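# Move one lens from the tray onto the microscope plate

## Task

Lift a single lens out of the transparent tray and set it down on the microscope stand's black plate, with all remaining lenses left sitting in their pockets.

## Robot and tools

ROBOT. Two arms, left_arm and right_arm, each with six joints and a parallel gripper. In every row and every per-joint list the order is: waist, shoulder, elbow, wrist pitch, wrist yaw, wrist roll. Stated ranges (rad): waist -2.618 to 3.054, shoulder 0.000 to 3.142, elbow 0.000 to 3.142, wrist pitch -1.571 to 1.571, wrist yaw -1.571 to 1.571, wrist roll -2.094 to 2.094. A true end stop may sit up to 0.059 rad either side of these. A target beyond the end by more than 0.059 rad, and farther out than the joint's last reported angle, gets the call refused. A target past the true end is clipped to that end, and the result then prints "joint sent to its limit". No such line does not prove there is more room.

FRAME. Positions and orientations are given in the scene frame: origin at table-top height, halfway between the two nominal arm bases, +z up, +x out across the table, left_arm on the +y side. Arm names do not match image left and right. The real bases are offset from nominal; a BASES line, if one appears, gives the calibrated spot. end_effector_position (metres) is the point between the finger pads, just under 1 cm behind the tips. end_effector_quat_wxyz is orientation. Fingers point along the gripper's +z and close along its y. Reported poses can be wrong by a few cm, more when the arm is stretched.

ROW FORMAT. Every command row is one flat list of 14 numbers covering both arms, even if one arm is idle: left_arm's 6 joint angles then its opening, then right_arm's 6 joint angles then its opening. Joint numbers are absolute target angles in radians, the same values the Joint positions line prints, not offsets. Opening runs from -1 (closed) to +1 (fully open); pad gap is roughly 87 mm at +1, 69 at +0.5, 43 at 0, 18 at -0.5, 0 at -1. To leave a gripper alone, resend its current command; writing 0 means half closed. To keep a still joint in place, resend its "Joint targets" value.

TOOLS.
execute_actions: actions is a list of actions; each action is a table of up to 15 rows, one row per 1/30 s step; a short table repeats its last row to fill 15 steps. An empty list just reports state and images. cameras chooses images: omitted, null or ["all"] gives all, [] gives none; a wrong name voids the call. Names: cam_low, cam_left_wrist, cam_right_wrist (each 672x504).
move: target is one 14-number row or a list of up to 15 rows, all absolute joint angles; joints of both arms move together so grippers trace curves. speed (rad/s, 0.01 to 12.57, default 0.5) caps the joint with the longest way to go; one value or one per target. blend (rad) rounds corners between listed targets; 0 stops briefly at each. opening_speed (0.2 or more, opening units per second) makes finger changes gradual. blocking=false returns after about 0.5 s while the move continues; a new move then takes over from the current point. Paths take at least 0.5 s and run short if over 10 s. Finger changes in later list targets take effect only after everything comes to rest there. The move does not avoid obstacles or the other arm. Its result adds a "move:" line: done, off_target (resting with a joint over 0.035 rad from target), moving, held or fault, plus limits=held if steps were withheld. Done does not mean no contact.
wait: seconds 0 to 10; arms keep their last command, a running move keeps going.
stop: brakes a running move; needs braking room.
zoom_image: camera plus region [x0, y0, x1, y1] in pixels, top-left origin, at most 504 by 504, from that camera's latest image.
finished_scene: scene is this scene's number (integer 1 to 2); ends the scene for good.

RESULT LINES. Joint positions and Joint velocities: per arm, six joints (rad, rad/s) then gripper motor position 0 (closed) to 1 (open). "within noise" means the arm is still. Joint targets: what joints are being driven to now; may change without new input. Tool commands: current gripper commands. grip_measured: gripper reading on the -1..+1 scale, possibly off by about 1 mm. Joint torques: total drive output including gravity, sign positive toward larger angle; joints 1 to 3 wrap at ±28 N m. "joint command not followed": the clearance check altered or skipped some targets. MOTOR HOT appears at 75 °C; at 90 °C an OVER-TEMPERATURE FAULT folds that arm away for the rest of the scene; at 100 °C it collapses. Heat builds from holding loads, long reach, or pushing at unreachable poses.

MOTION LIMITS. Each step, a joint target may lead its measured angle by at most 0.339 rad (waist, shoulder, elbow) or 2.2 rad (wrist joints); a row that would move a gripper over 200 mm is scaled back. Far goals take several actions; an unfinished command must be resent. Friction and load can leave joints short, especially when extended; tiny turns may not happen.

GRASPING. Close to a command a bit below the grip_measured value at first contact; about 0.04 below gives full force (about 20 N per pad), less is gentler. Fast closing squeezes harder.

AVOID. Dropping the lens or releasing it while it moves, fast impacts, hard pushes, disturbing the other lenses, anything leaving the table, and any contact or gripping between the two arms, which can fail the task. Objects may occasionally be nudged by outside pushes; check before finishing.

Each tool is called after "Request:" as name(argument=value, ...) on one line, values as JSON.

## Session

Request:
execute_actions(actions=[])

Scene clock: 0.00 s.
left_arm: end_effector_position=(+0.2879, +0.1459, +0.2662) grip_measured=+1.000 end_effector_quat_wxyz=(+0.719, +0.013, +0.680, -0.142) | right_arm: end_effector_position=(+0.3101, -0.3638, +0.3660) grip_measured=+0.996 end_effector_quat_wxyz=(+0.724, -0.032, +0.687, -0.058)
Joint positions: left_arm=[-0.354 0.704 0.399 0.38 -0.11 -0.167 1] | right_arm=[-0.055 0.947 0.839 0.162 -0.033 -0.124 0.998]
Joint velocities: within noise
Joint torques (N m): no reading
Heat: left arm: 24 °C; right arm: 22 °C.
Joint targets: left_arm=[-0.354 0.703 0.411 0.389 -0.110 -0.166] | right_arm=[-0.055 0.942 0.856 0.179 -0.033 -0.124]
Tool commands: left_gripper/opening=+1.0 right_gripper/opening=+1.0

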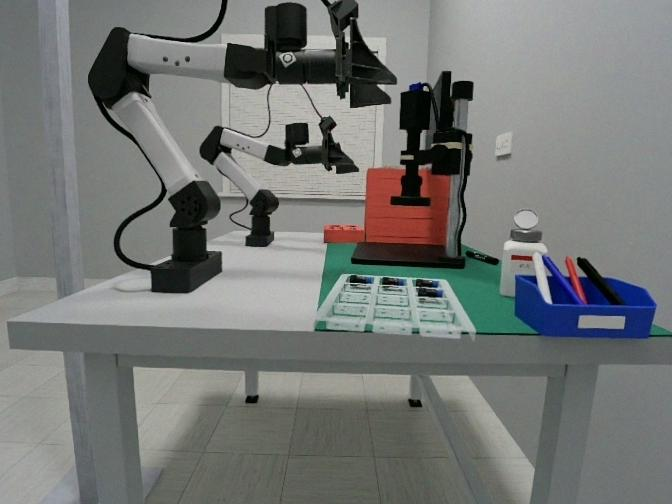

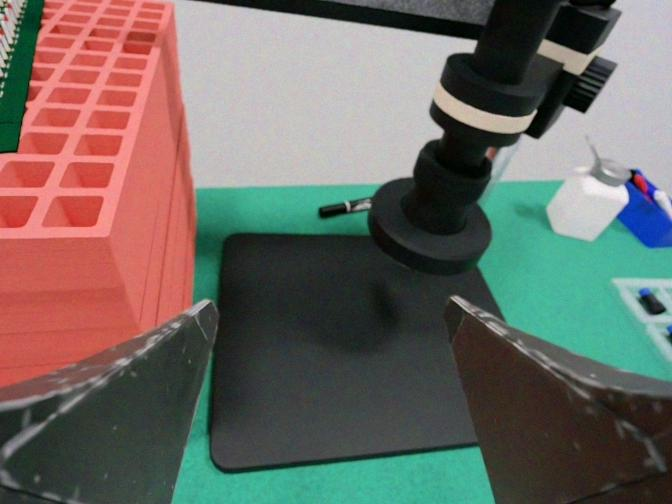

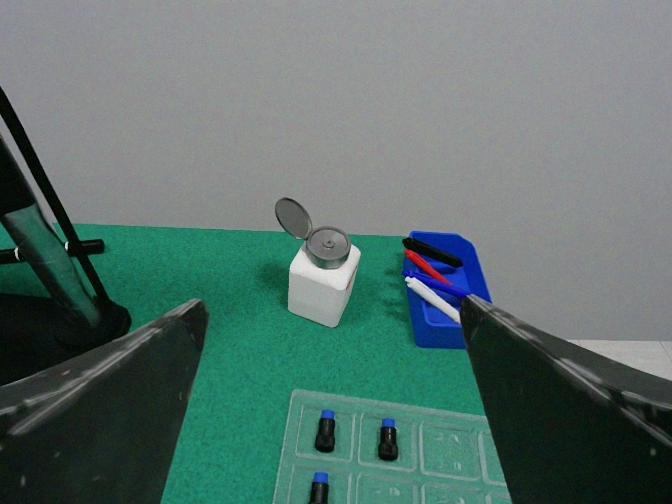

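Request:
zoom_image(camera="cam_low", region=[300, 220, 500, 370])

Request:
zoom_image(camera="cam_right_wrist", region=[250, 370, 520, 504])

Scaled by 2.520 from the camera's 672x504 image, which has a finer 960x720 frame.

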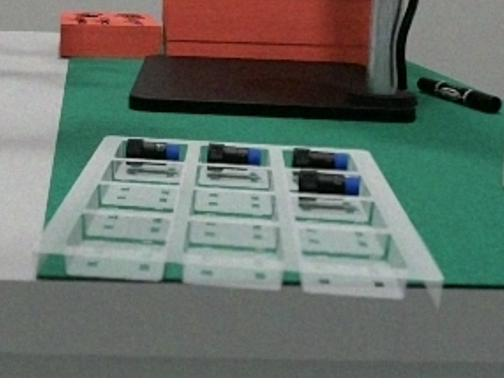

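Scaled by 1.867 from the camera's 672x504 image, which has a finer 960x720 frame.

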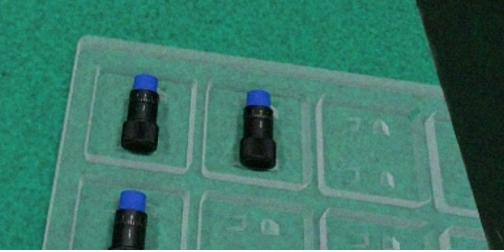

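Request:
move(target=[-0.354,0.704,0.411,0.389,-0.110,-0.166,1,-0.055,1.89,1.847,-1.527,0,0,1], speed=0.9)

Scene clock: 6.80 s.
left_arm: end_effector_position=(+0.2879, +0.1459, +0.2662) grip_measured=+1.000 end_effector_quat_wxyz=(+0.719, +0.013, +0.680, -0.142) | right_arm: end_effector_position=(+0.2472, -0.3589, +0.1897) grip_measured=+0.996 end_effector_quat_wxyz=(-0.011, +0.029, +1.000, +0.005)
Joint positions: left_arm=[-0.354 0.704 0.399 0.38 -0.11 -0.167 1] | right_arm=[-0.055 1.889 1.812 -1.516 -0.01 -0.008 0.998]
Joint velocities: within noise
Joint torques (N m): left_arm=[0.13 0.01 7.65 2.04 0.08 0.03] | right_arm=[0.44 -7.01 7.76 0.15 0.02 0.26]
Heat: left arm: 25 °C; right arm: 22 °C.
Joint targets: left_arm=[-0.354 0.704 0.411 0.389 -0.110 -0.166] | right_arm=[-0.055 1.890 1.847 -1.527 0.000 0.000]
move: done

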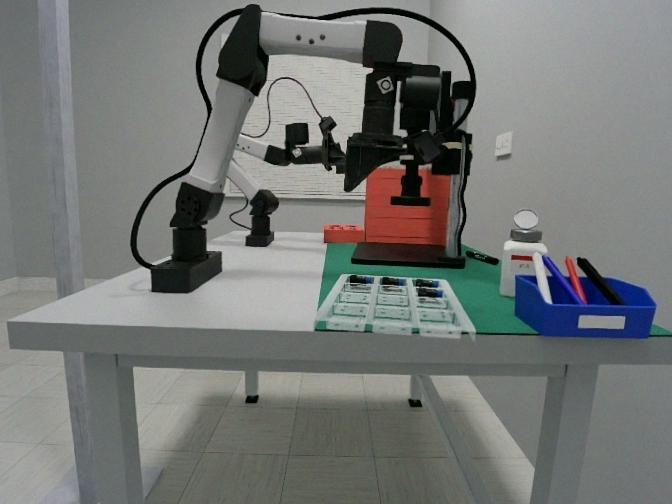

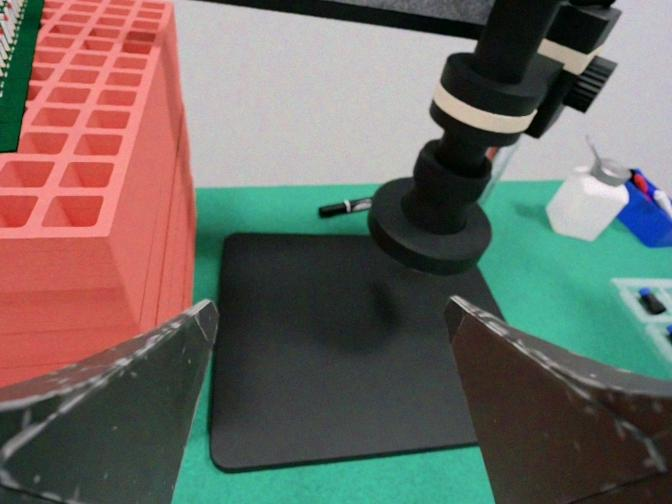

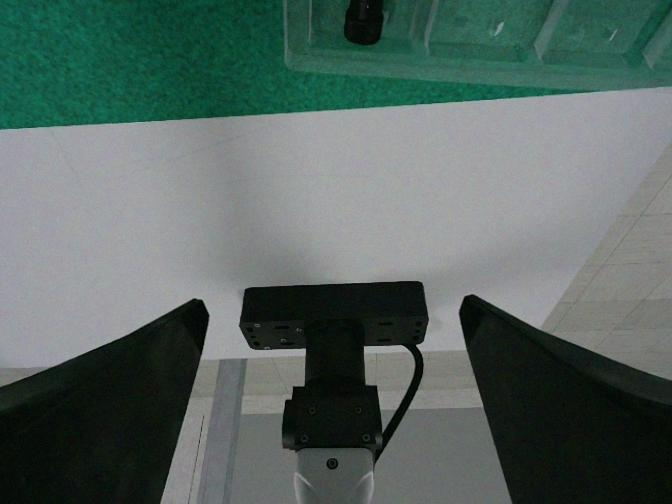

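Request:
move(target=[-0.354,0.704,0.411,0.389,-0.110,-0.166,1,-0.055,1.70,1.647,-0.85,0,0,1], speed=0.9)

Request:
zoom_image(camera="cam_right_wrist", region=[170, 0, 672, 504])

Scene clock: 12.23 s.
left_arm: end_effector_position=(+0.2879, +0.1459, +0.2662) grip_measured=+1.000 end_effector_quat_wxyz=(+0.719, +0.013, +0.680, -0.142) | right_arm: end_effector_position=(+0.3628, -0.3666, +0.2180) grip_measured=+0.996 end_effector_quat_wxyz=(+0.298, +0.026, +0.954, -0.006)
Joint positions: left_arm=[-0.354 0.704 0.399 0.38 -0.11 -0.167 1] | right_arm=[-0.055 1.735 1.654 -0.884 -0.01 -0.008 0.998]
Joint velocities: within noise
Joint torques (N m): left_arm=[0.14 0.01 7.65 2.04 0.08 0.03] | right_arm=[0.39 -9.69 5.33 1.71 0.02 0.25]
Heat: left arm: 26 °C; right arm: 22 °C.
Joint targets: left_arm=[-0.354 0.704 0.411 0.389 -0.110 -0.166] | right_arm=[-0.055 1.700 1.647 -0.850 0.000 0.000]
move: done

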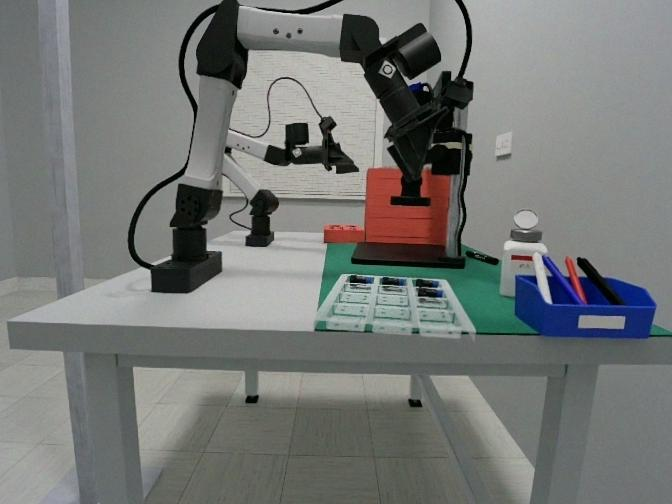

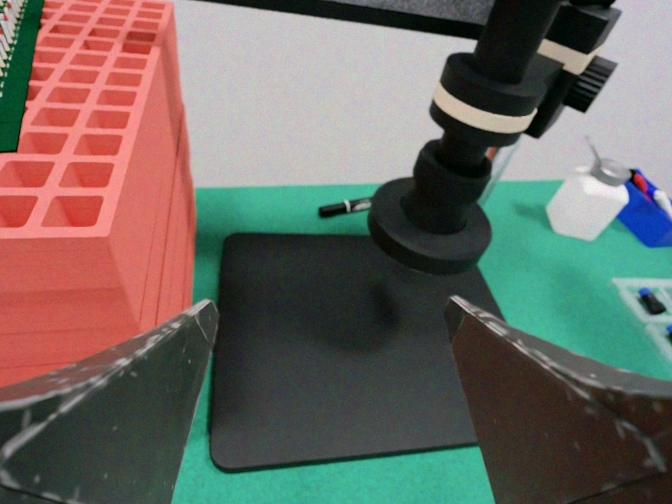

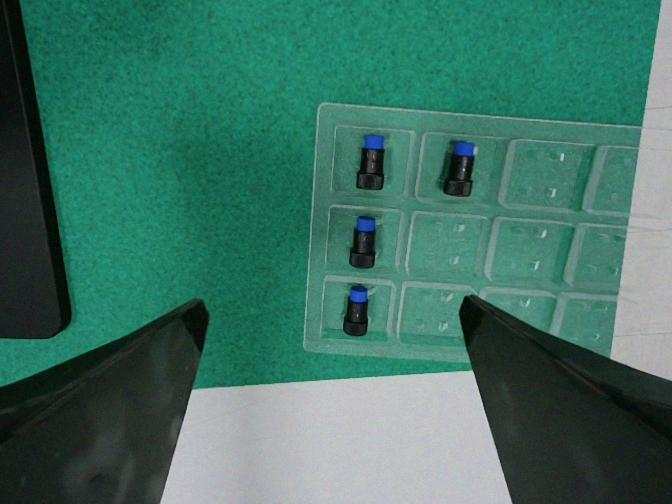

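Scaled by 1.000.

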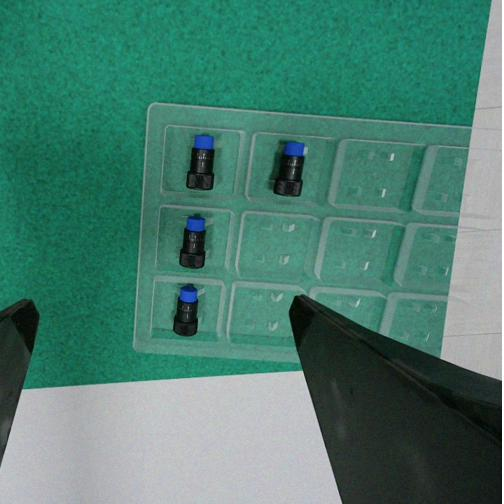

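Request:
move(target=[-0.354,0.704,0.411,0.389,-0.110,-0.166,1,-0.101,2.198,2.02,-1.37,0,0,0.1], speed=0.9)

Request:
zoom_image(camera="cam_low", region=[300, 170, 500, 370])

Scene clock: 19.90 s.
left_arm: end_effector_position=(+0.2879, +0.1459, +0.2662) grip_measured=+1.000 end_effector_quat_wxyz=(+0.719, +0.013, +0.680, -0.142) | right_arm: end_effector_position=(+0.3264, -0.3797, +0.1158) grip_measured=+0.100 end_effector_quat_wxyz=(-0.003, +0.049, +0.999, +0.005)
Joint positions: left_arm=[-0.354 0.704 0.399 0.38 -0.11 -0.167 1] | right_arm=[-0.095 2.203 1.985 -1.36 -0.009 -0.008 0.55]
Joint velocities: within noise
Joint torques (N m): left_arm=[0.16 0.01 7.65 2.04 0.07 0.03] | right_arm=[-0.01 -9.58 7.94 0.16 0.03 0.24]
Heat: left arm: 27 °C; right arm: 23 °C.
Joint targets: left_arm=[-0.354 0.704 0.411 0.389 -0.110 -0.166] | right_arm=[-0.101 2.198 2.020 -1.370 0.000 0.000]
move: done

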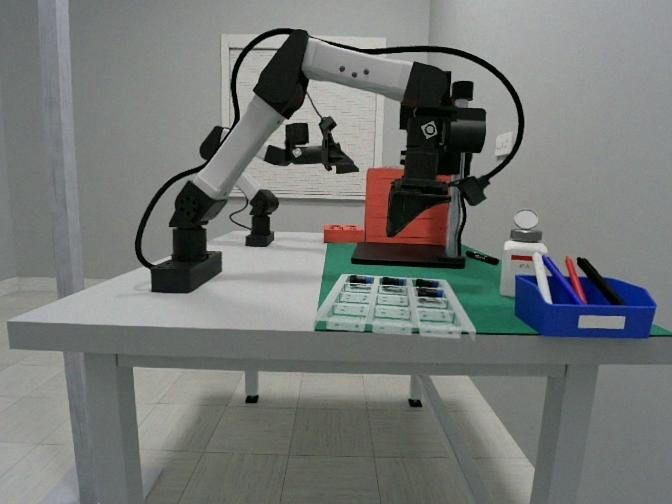

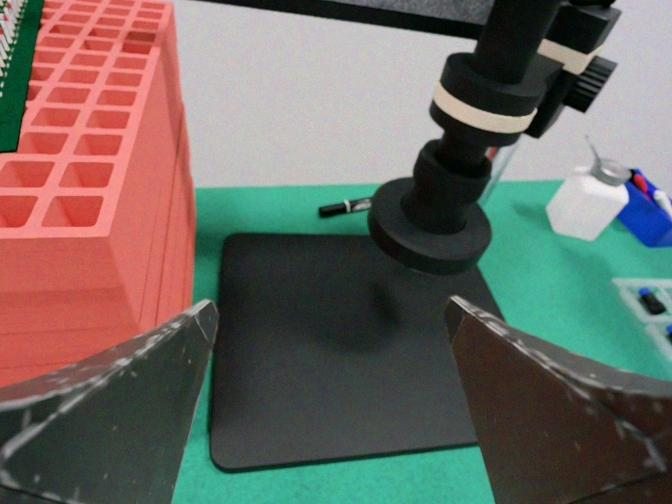

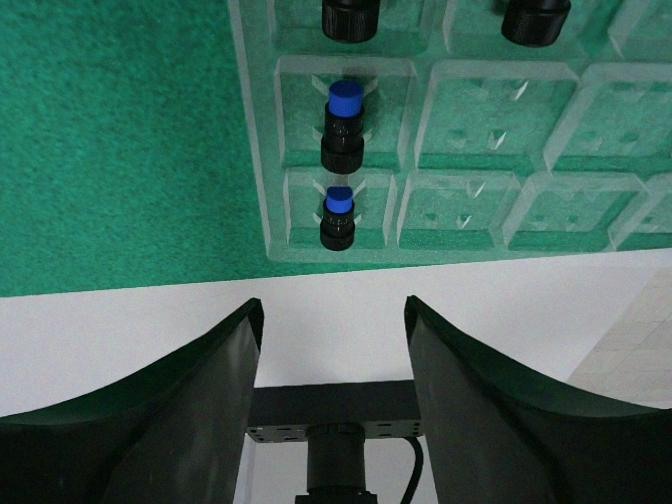

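Scaled by 2.520 from the camera's 672x504 image, which has a finer 960x720 frame.

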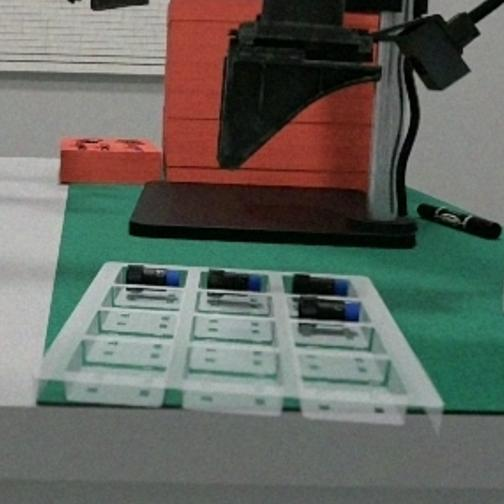

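Request:
move(target=[-0.354,0.704,0.411,0.389,-0.110,-0.166,1,-0.112,2.207,1.763,-1.102,0,0,-0.1], speed=0.4)

Request:
zoom_image(camera="cam_low", region=[300, 170, 500, 370])

Scene clock: 26.87 s.
left_arm: end_effector_position=(+0.2879, +0.1459, +0.2662) grip_measured=+1.000 end_effector_quat_wxyz=(+0.719, +0.013, +0.680, -0.142) | right_arm: end_effector_position=(+0.3253, -0.3823, +0.0595) grip_measured=-0.100 end_effector_quat_wxyz=(+0.004, +0.053, +0.999, +0.004)
Joint positions: left_arm=[-0.354 0.704 0.399 0.38 -0.11 -0.167 1] | right_arm=[-0.102 2.206 1.767 -1.125 -0.009 -0.008 0.45]
Joint velocities: within noise
Joint torques (N m): left_arm=[0.16 0.02 7.65 2.04 0.07 0.03] | right_arm=[-0.31 -8.98 4.59 0.56 0.05 0.25]
Heat: left arm: 28 °C; right arm: 24 °C.
Joint targets: left_arm=[-0.354 0.704 0.411 0.389 -0.110 -0.166] | right_arm=[-0.112 2.207 1.763 -1.102 0.000 0.000]
move: done

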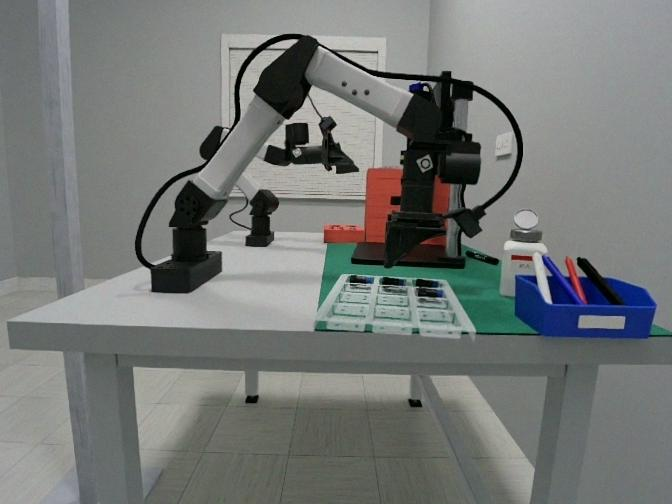

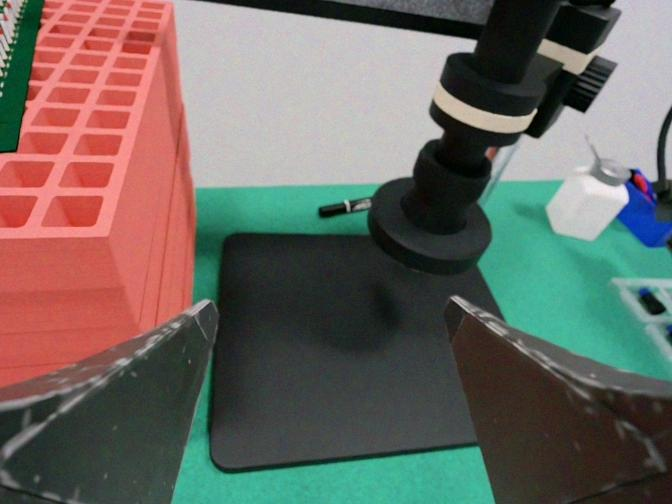

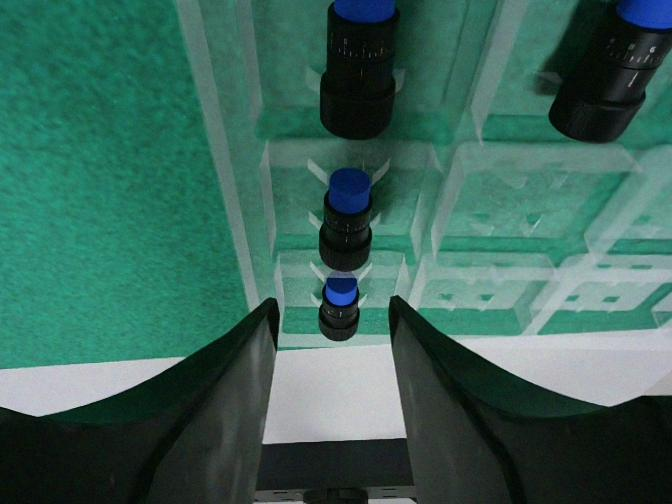

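Scaled by 2.520 from the camera's 672x504 image, which has a finer 960x720 frame.

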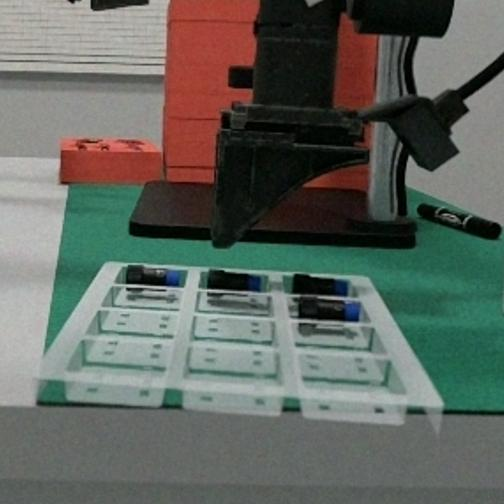

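Request:
move(target=[-0.354,0.704,0.411,0.389,-0.110,-0.166,1,-0.128,2.243,1.696,-1.015,0,0,-0.1], speed=0.3)

Request:
zoom_image(camera="cam_low", region=[300, 170, 500, 370])

Scene clock: 30.17 s.
left_arm: end_effector_position=(+0.2879, +0.1459, +0.2662) grip_measured=+1.000 end_effector_quat_wxyz=(+0.719, +0.013, +0.680, -0.142) | right_arm: end_effector_position=(+0.3227, -0.3893, +0.0303) grip_measured=-0.100 end_effector_quat_wxyz=(-0.002, +0.062, +0.998, +0.004)
Joint positions: left_arm=[-0.354 0.704 0.399 0.38 -0.11 -0.167 1] | right_arm=[-0.121 2.24 1.703 -1.038 -0.008 -0.007 0.45]
Joint velocities: within noise
Joint torques (N m): left_arm=[0.14 0.02 7.65 2.03 0.07 0.03] | right_arm=[-0.08 -8.88 4.33 0.5 0.03 0.2]
Heat: left arm: 28 °C; right arm: 25 °C.
Joint targets: left_arm=[-0.354 0.704 0.411 0.389 -0.110 -0.166] | right_arm=[-0.128 2.243 1.696 -1.015 0.000 0.000]
move: done

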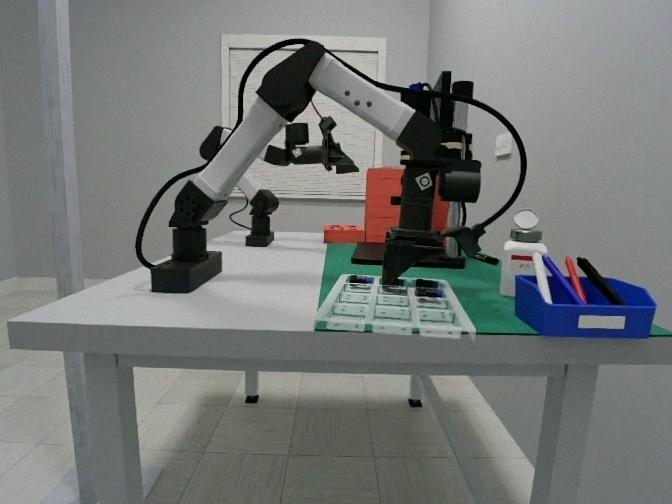

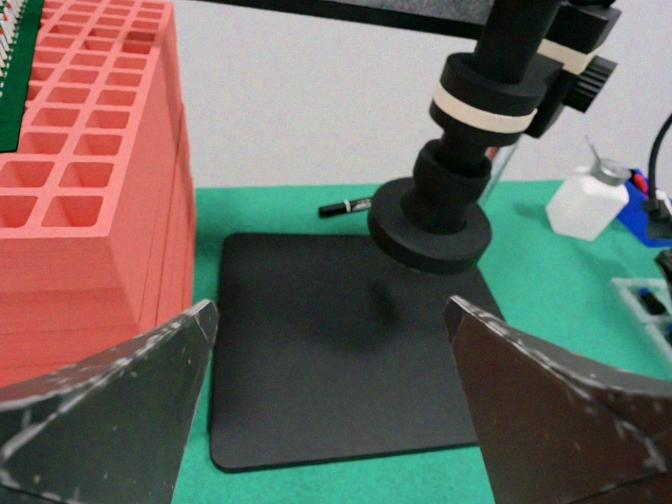

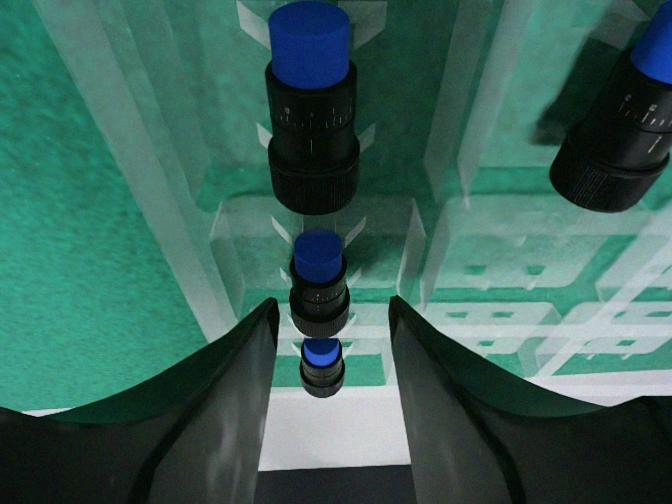

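Scaled by 2.520 from the camera's 672x504 image, which has a finer 960x720 frame.

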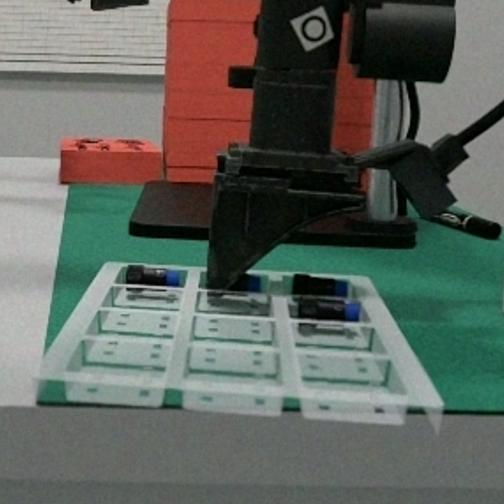

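Request:
move(target=[-0.354,0.704,0.411,0.389,-0.110,-0.166,1,-0.102,2.264,1.714,-0.995,0,0,-0.1], speed=0.3)

Request:
zoom_image(camera="cam_low", region=[300, 170, 500, 370])

Scene clock: 32.77 s.
left_arm: end_effector_position=(+0.2879, +0.1459, +0.2662) grip_measured=+1.000 end_effector_quat_wxyz=(+0.719, +0.013, +0.680, -0.142) | right_arm: end_effector_position=(+0.3258, -0.3852, +0.0222) grip_measured=-0.100 end_effector_quat_wxyz=(-0.002, +0.056, +0.998, +0.004)
Joint positions: left_arm=[-0.354 0.704 0.399 0.38 -0.11 -0.167 1] | right_arm=[-0.109 2.26 1.703 -1.018 -0.008 -0.007 0.45]
Joint velocities: left_arm=[within noise] | right_arm=[-0.046 -0.007 0.007 0.022 0.022 0.007 -0.001]
Joint torques (N m): left_arm=[0.14 0.01 7.66 2.03 0.08 0.03] | right_arm=[0.92 -9.03 5.75 0.48 0.02 0.23]
Heat: left arm: 29 °C; right arm: 25 °C.
Joint targets: left_arm=[-0.354 0.704 0.411 0.389 -0.110 -0.166] | right_arm=[-0.102 2.264 1.714 -0.995 0.000 0.000]
move: done

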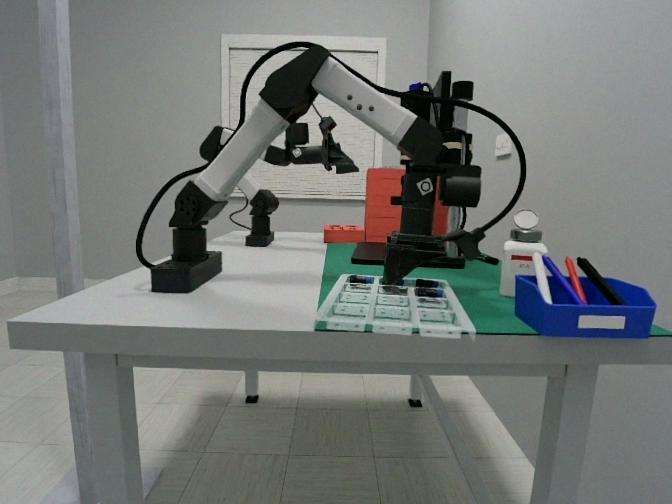

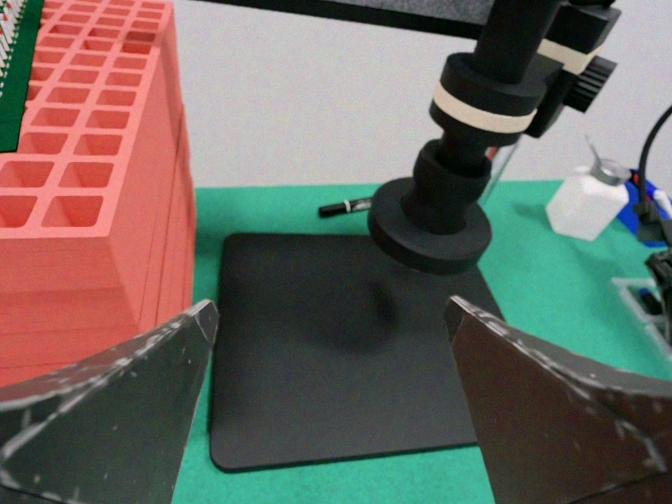

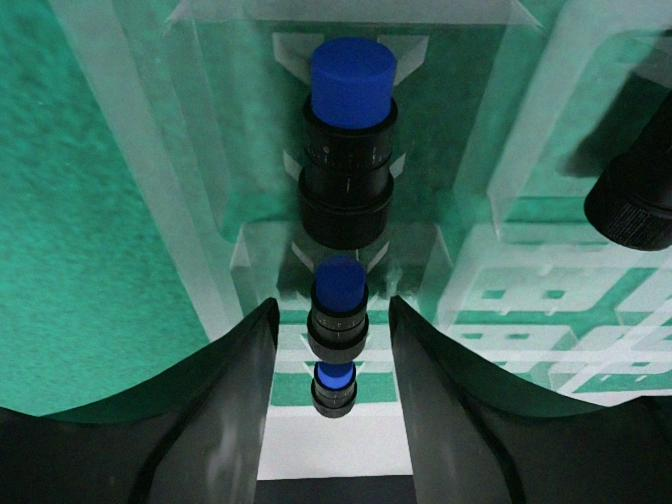

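Scaled by 2.520 from the camera's 672x504 image, which has a finer 960x720 frame.

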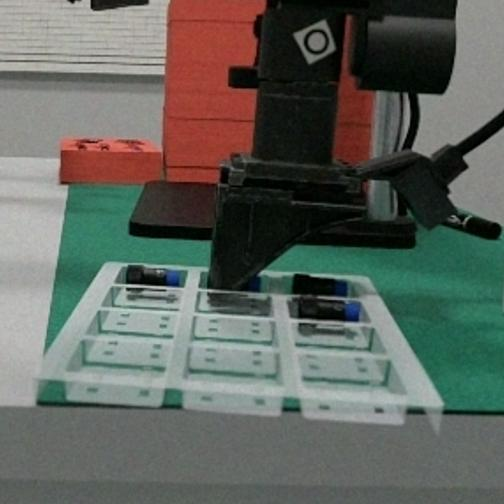

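Request:
move(target=[-0.354,0.704,0.411,0.389,-0.110,-0.166,1,-0.102,2.264,1.714,-0.995,0,0,-0.75], speed=0.3, opening_speed=0.4)

Request:
zoom_image(camera="cam_low", region=[300, 170, 500, 370])

Scene clock: 35.47 s.
left_arm: end_effector_position=(+0.2879, +0.1459, +0.2662) grip_measured=+1.000 end_effector_quat_wxyz=(+0.719, +0.013, +0.680, -0.142) | right_arm: end_effector_position=(+0.3259, -0.3856, +0.0222) grip_measured=-0.360 end_effector_quat_wxyz=(-0.002, +0.056, +0.998, +0.003)
Joint positions: left_arm=[-0.354 0.704 0.399 0.38 -0.11 -0.167 1] | right_arm=[-0.109 2.26 1.703 -1.017 -0.005 -0.007 0.32]
Joint velocities: within noise
Joint torques (N m): left_arm=[0.16 0.01 7.65 2.04 0.07 0.03] | right_arm=[0.88 -8.8 5.75 0.53 0 0.24]
Heat: left arm: 29 °C; right arm: 26 °C.
Joint targets: left_arm=[-0.354 0.704 0.411 0.389 -0.110 -0.166] | right_arm=[-0.102 2.264 1.714 -0.995 0.000 0.000]
move: done

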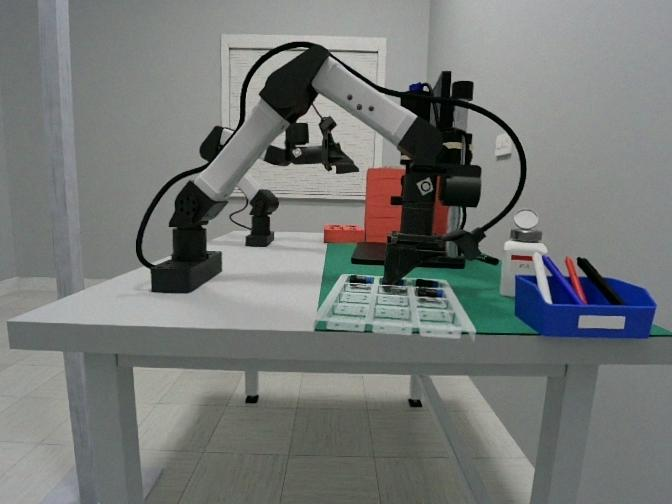

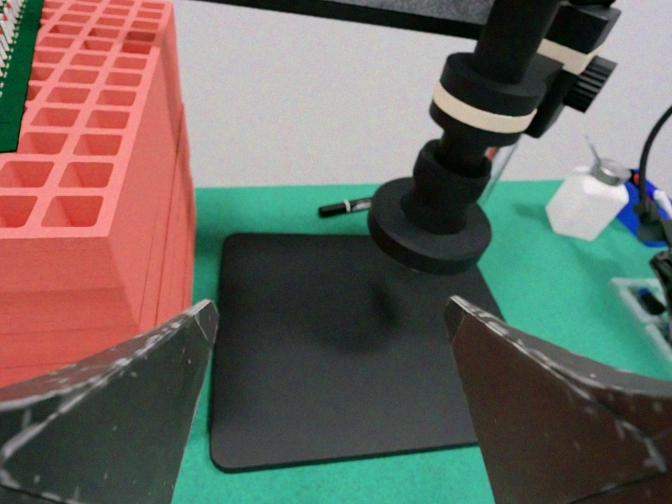

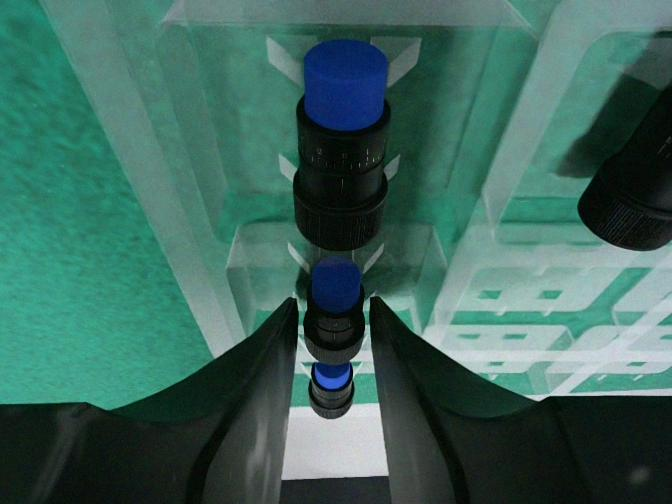

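Scaled by 2.520 from the camera's 672x504 image, which has a finer 960x720 frame.

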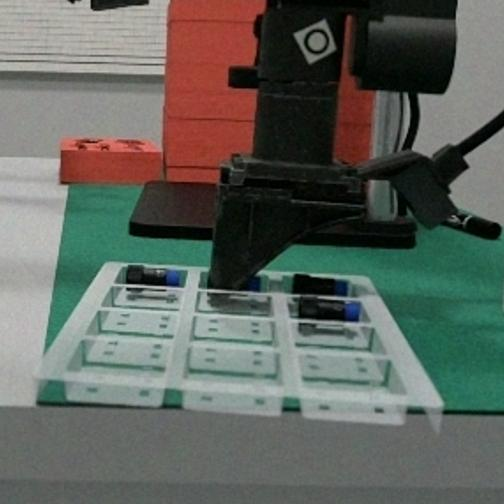

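Request:
move(target=[[-0.354,0.704,0.411,0.389,-0.110,-0.166,1,-0.102,2.214,1.78,-1.08,0,0,-0.75],[-0.354,0.704,0.411,0.389,-0.110,-0.166,1,-0.102,2.198,2.02,-1.36,0,0,-0.75]], speed=0.3, blend=0.03)

Request:
zoom_image(camera="cam_low", region=[300, 170, 500, 370])

Scene clock: 37.97 s.
left_arm: end_effector_position=(+0.2879, +0.1459, +0.2662) grip_measured=+1.000 end_effector_quat_wxyz=(+0.719, +0.013, +0.680, -0.142) | right_arm: end_effector_position=(+0.3272, -0.3857, +0.0958) grip_measured=-0.360 end_effector_quat_wxyz=(-0.021, +0.056, +0.998, +0.004)
Joint positions: left_arm=[-0.354 0.704 0.399 0.38 -0.11 -0.167 1] | right_arm=[-0.109 2.253 1.982 -1.342 -0.005 -0.007 0.32]
Joint velocities: within noise
Joint torques (N m): left_arm=[0.13 0.01 7.65 2.04 0.07 0.03] | right_arm=[0.96 -13.87 8.13 0.01 -0.02 0.23]
Heat: left arm: 29 °C; right arm: 26 °C.
Joint targets: left_arm=[-0.354 0.704 0.411 0.389 -0.110 -0.166] | right_arm=[-0.102 2.198 2.020 -1.360 0.000 0.000]
move: off_target (right_arm); right_arm: the shoulder is farthest, 0.055 rad from its target

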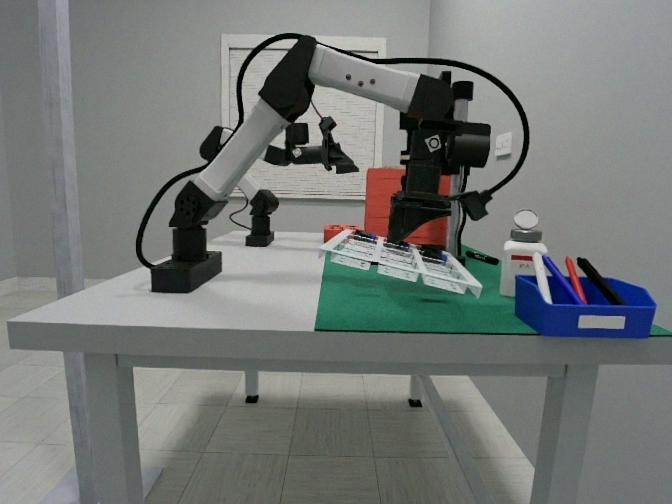

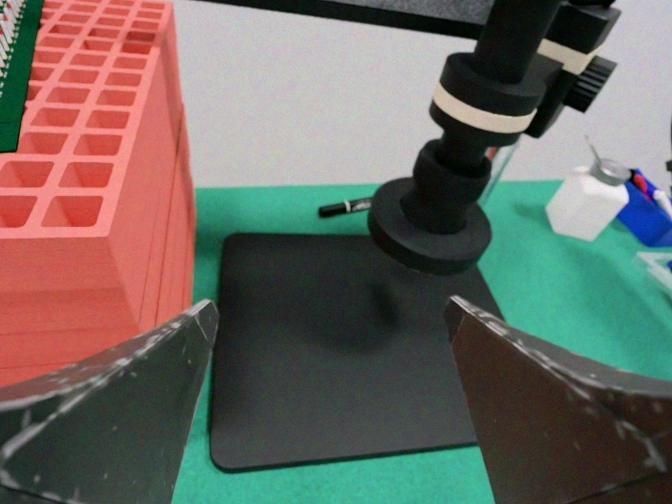

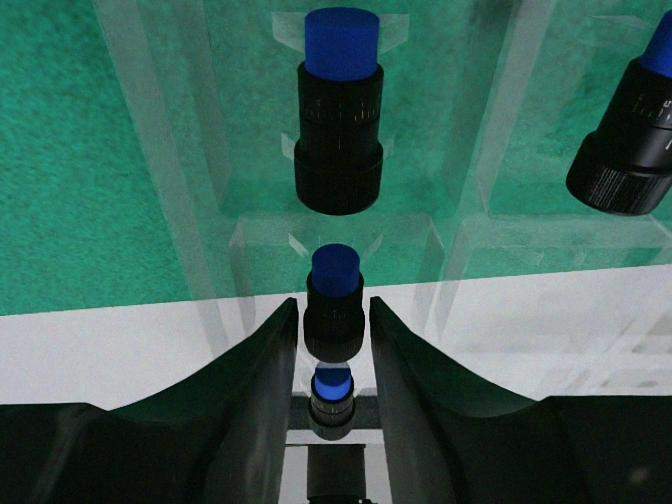

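Scaled by 2.520 from the camera's 672x504 image, which has a finer 960x720 frame.

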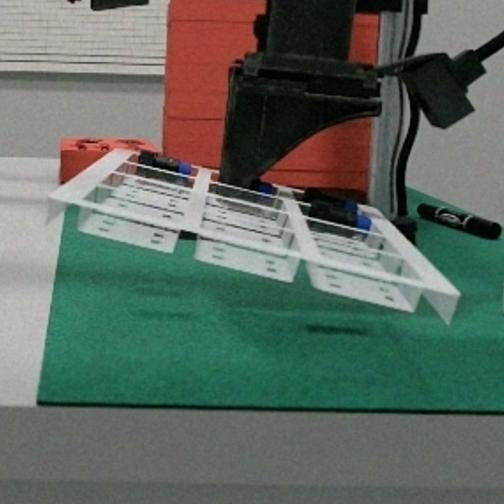

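Request:
move(target=[[-0.354,0.704,0.411,0.389,-0.110,-0.166,1,-0.102,2.214,1.765,-1.085,0,0,-0.75],[-0.354,0.704,0.411,0.389,-0.110,-0.166,1,-0.102,2.255,1.700,-0.995,0,0,-0.75]], speed=[0.2,0.12], blend=0.03)

Request:
zoom_image(camera="cam_low", region=[300, 170, 500, 370])

Scene clock: 41.20 s.
left_arm: end_effector_position=(+0.2879, +0.1459, +0.2662) grip_measured=+1.000 end_effector_quat_wxyz=(+0.719, +0.013, +0.680, -0.142) | right_arm: end_effector_position=(+0.3270, -0.3855, +0.0248) grip_measured=-0.360 end_effector_quat_wxyz=(+0.002, +0.058, +0.998, +0.002)
Joint positions: left_arm=[-0.354 0.704 0.399 0.38 -0.11 -0.167 1] | right_arm=[-0.109 2.253 1.703 -1.016 -0.005 -0.004 0.32]
Joint velocities: within noise
Joint torques (N m): left_arm=[0.16 0.01 7.65 2.04 0.07 0.03] | right_arm=[0.95 -9.03 4.64 0.51 -0.02 0.19]
Heat: left arm: 29 °C; right arm: 27 °C.
Joint targets: left_arm=[-0.354 0.704 0.411 0.389 -0.110 -0.166] | right_arm=[-0.102 2.255 1.700 -0.995 0.000 0.000]
move: done

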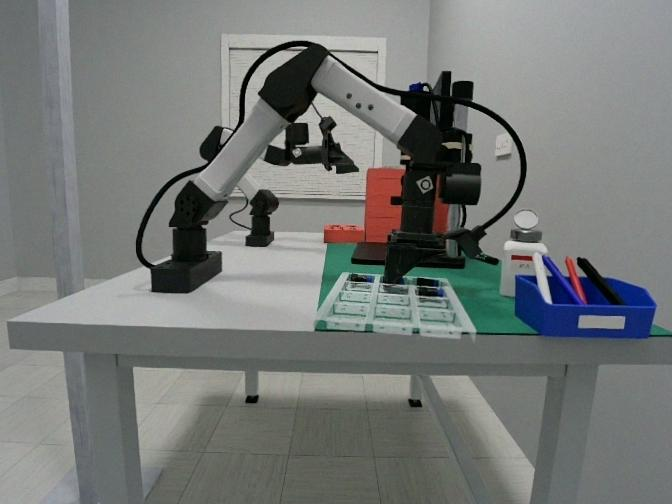

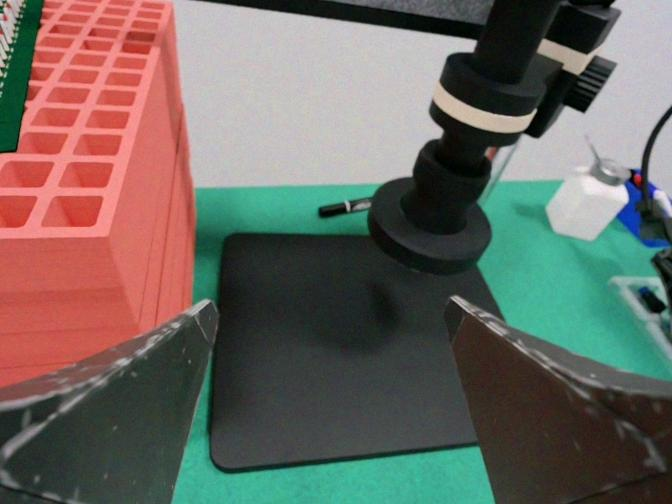

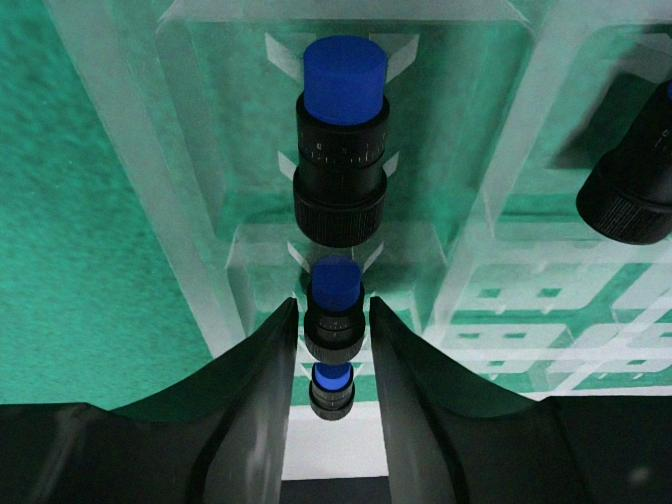

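Scaled by 2.520 from the camera's 672x504 image, which has a finer 960x720 frame.

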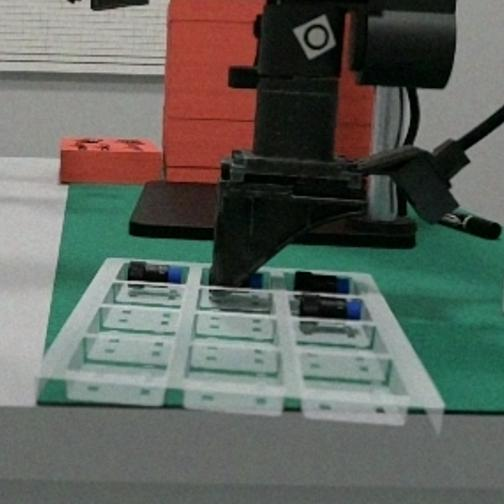

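Request:
zoom_image(camera="cam_right_wrist", region=[230, 0, 460, 250])

Request:
zoom_image(camera="cam_right_wrist", region=[240, 220, 560, 440])

Request:
zoom_image(camera="cam_low", region=[335, 265, 455, 335])

Scaled by 2.016 from the camera's 672x504 image, which has a finer 960x720 frame.

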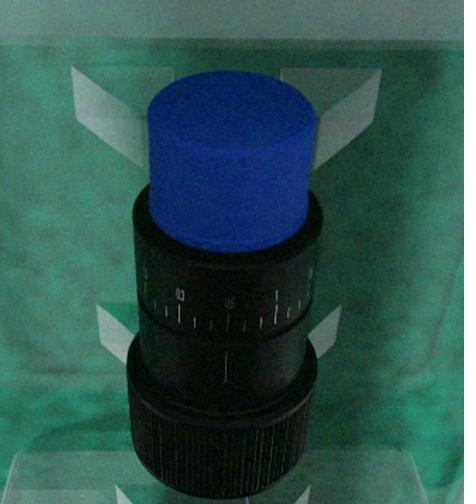

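Scaled by 1.575 from the camera's 672x504 image, which has a finer 960x720 frame.

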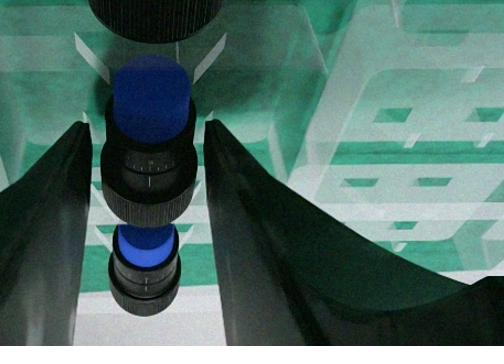

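Scaled by 4.200 from the camera's 672x504 image, which has a finer 960x720 frame.

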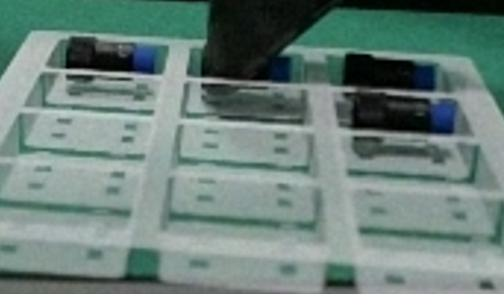

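Request:
move(target=[[-0.354,0.704,0.411,0.389,-0.110,-0.166,1,-0.102,2.264,1.703,-0.995,0,0,-0.75],[-0.354,0.704,0.411,0.389,-0.110,-0.166,1,-0.102,2.264,1.703,-0.995,0,0,-0.1]], speed=0.12, opening_speed=0.4)

Request:
zoom_image(camera="cam_low", region=[335, 215, 455, 335])

Scene clock: 46.93 s.
left_arm: end_effector_position=(+0.2879, +0.1459, +0.2662) grip_measured=+1.000 end_effector_quat_wxyz=(+0.719, +0.013, +0.680, -0.142) | right_arm: end_effector_position=(+0.3266, -0.3862, +0.0221) grip_measured=-0.100 end_effector_quat_wxyz=(+0.000, +0.058, +0.998, +0.000)
Joint positions: left_arm=[-0.354 0.704 0.399 0.38 -0.11 -0.167 1] | right_arm=[-0.109 2.26 1.703 -1.014 -0.001 -0.003 0.45]
Joint velocities: within noise
Joint torques (N m): left_arm=[0.13 0.02 7.65 2.04 0.07 0.03] | right_arm=[0.87 -8.85 4.92 0.51 -0.03 0.2]
Heat: left arm: 30 °C; right arm: 27 °C.
Joint targets: left_arm=[-0.354 0.704 0.411 0.389 -0.110 -0.166] | right_arm=[-0.102 2.264 1.703 -0.995 0.000 0.000]
move: done

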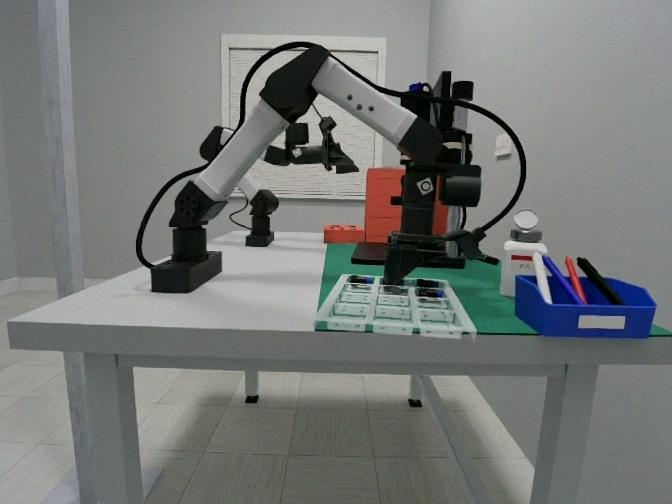

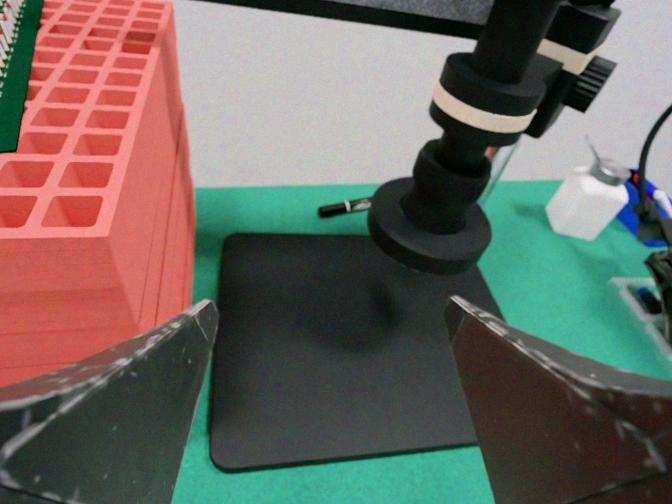

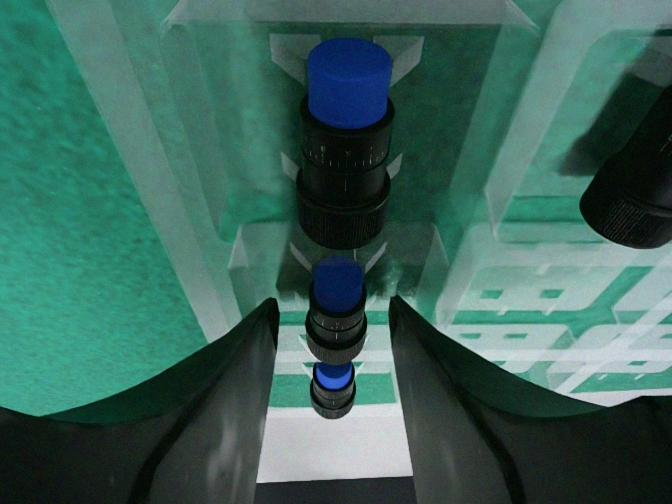

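Scaled by 4.200 from the camera's 672x504 image, which has a finer 960x720 frame.

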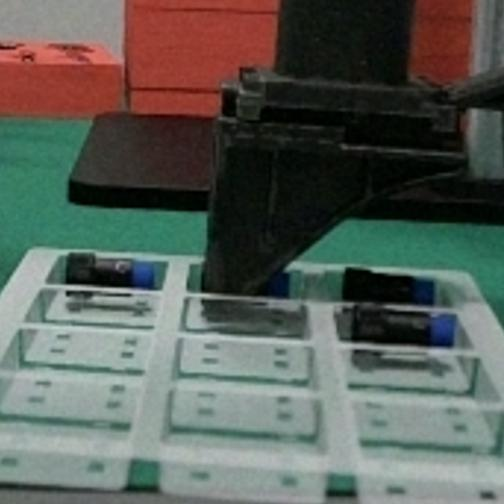

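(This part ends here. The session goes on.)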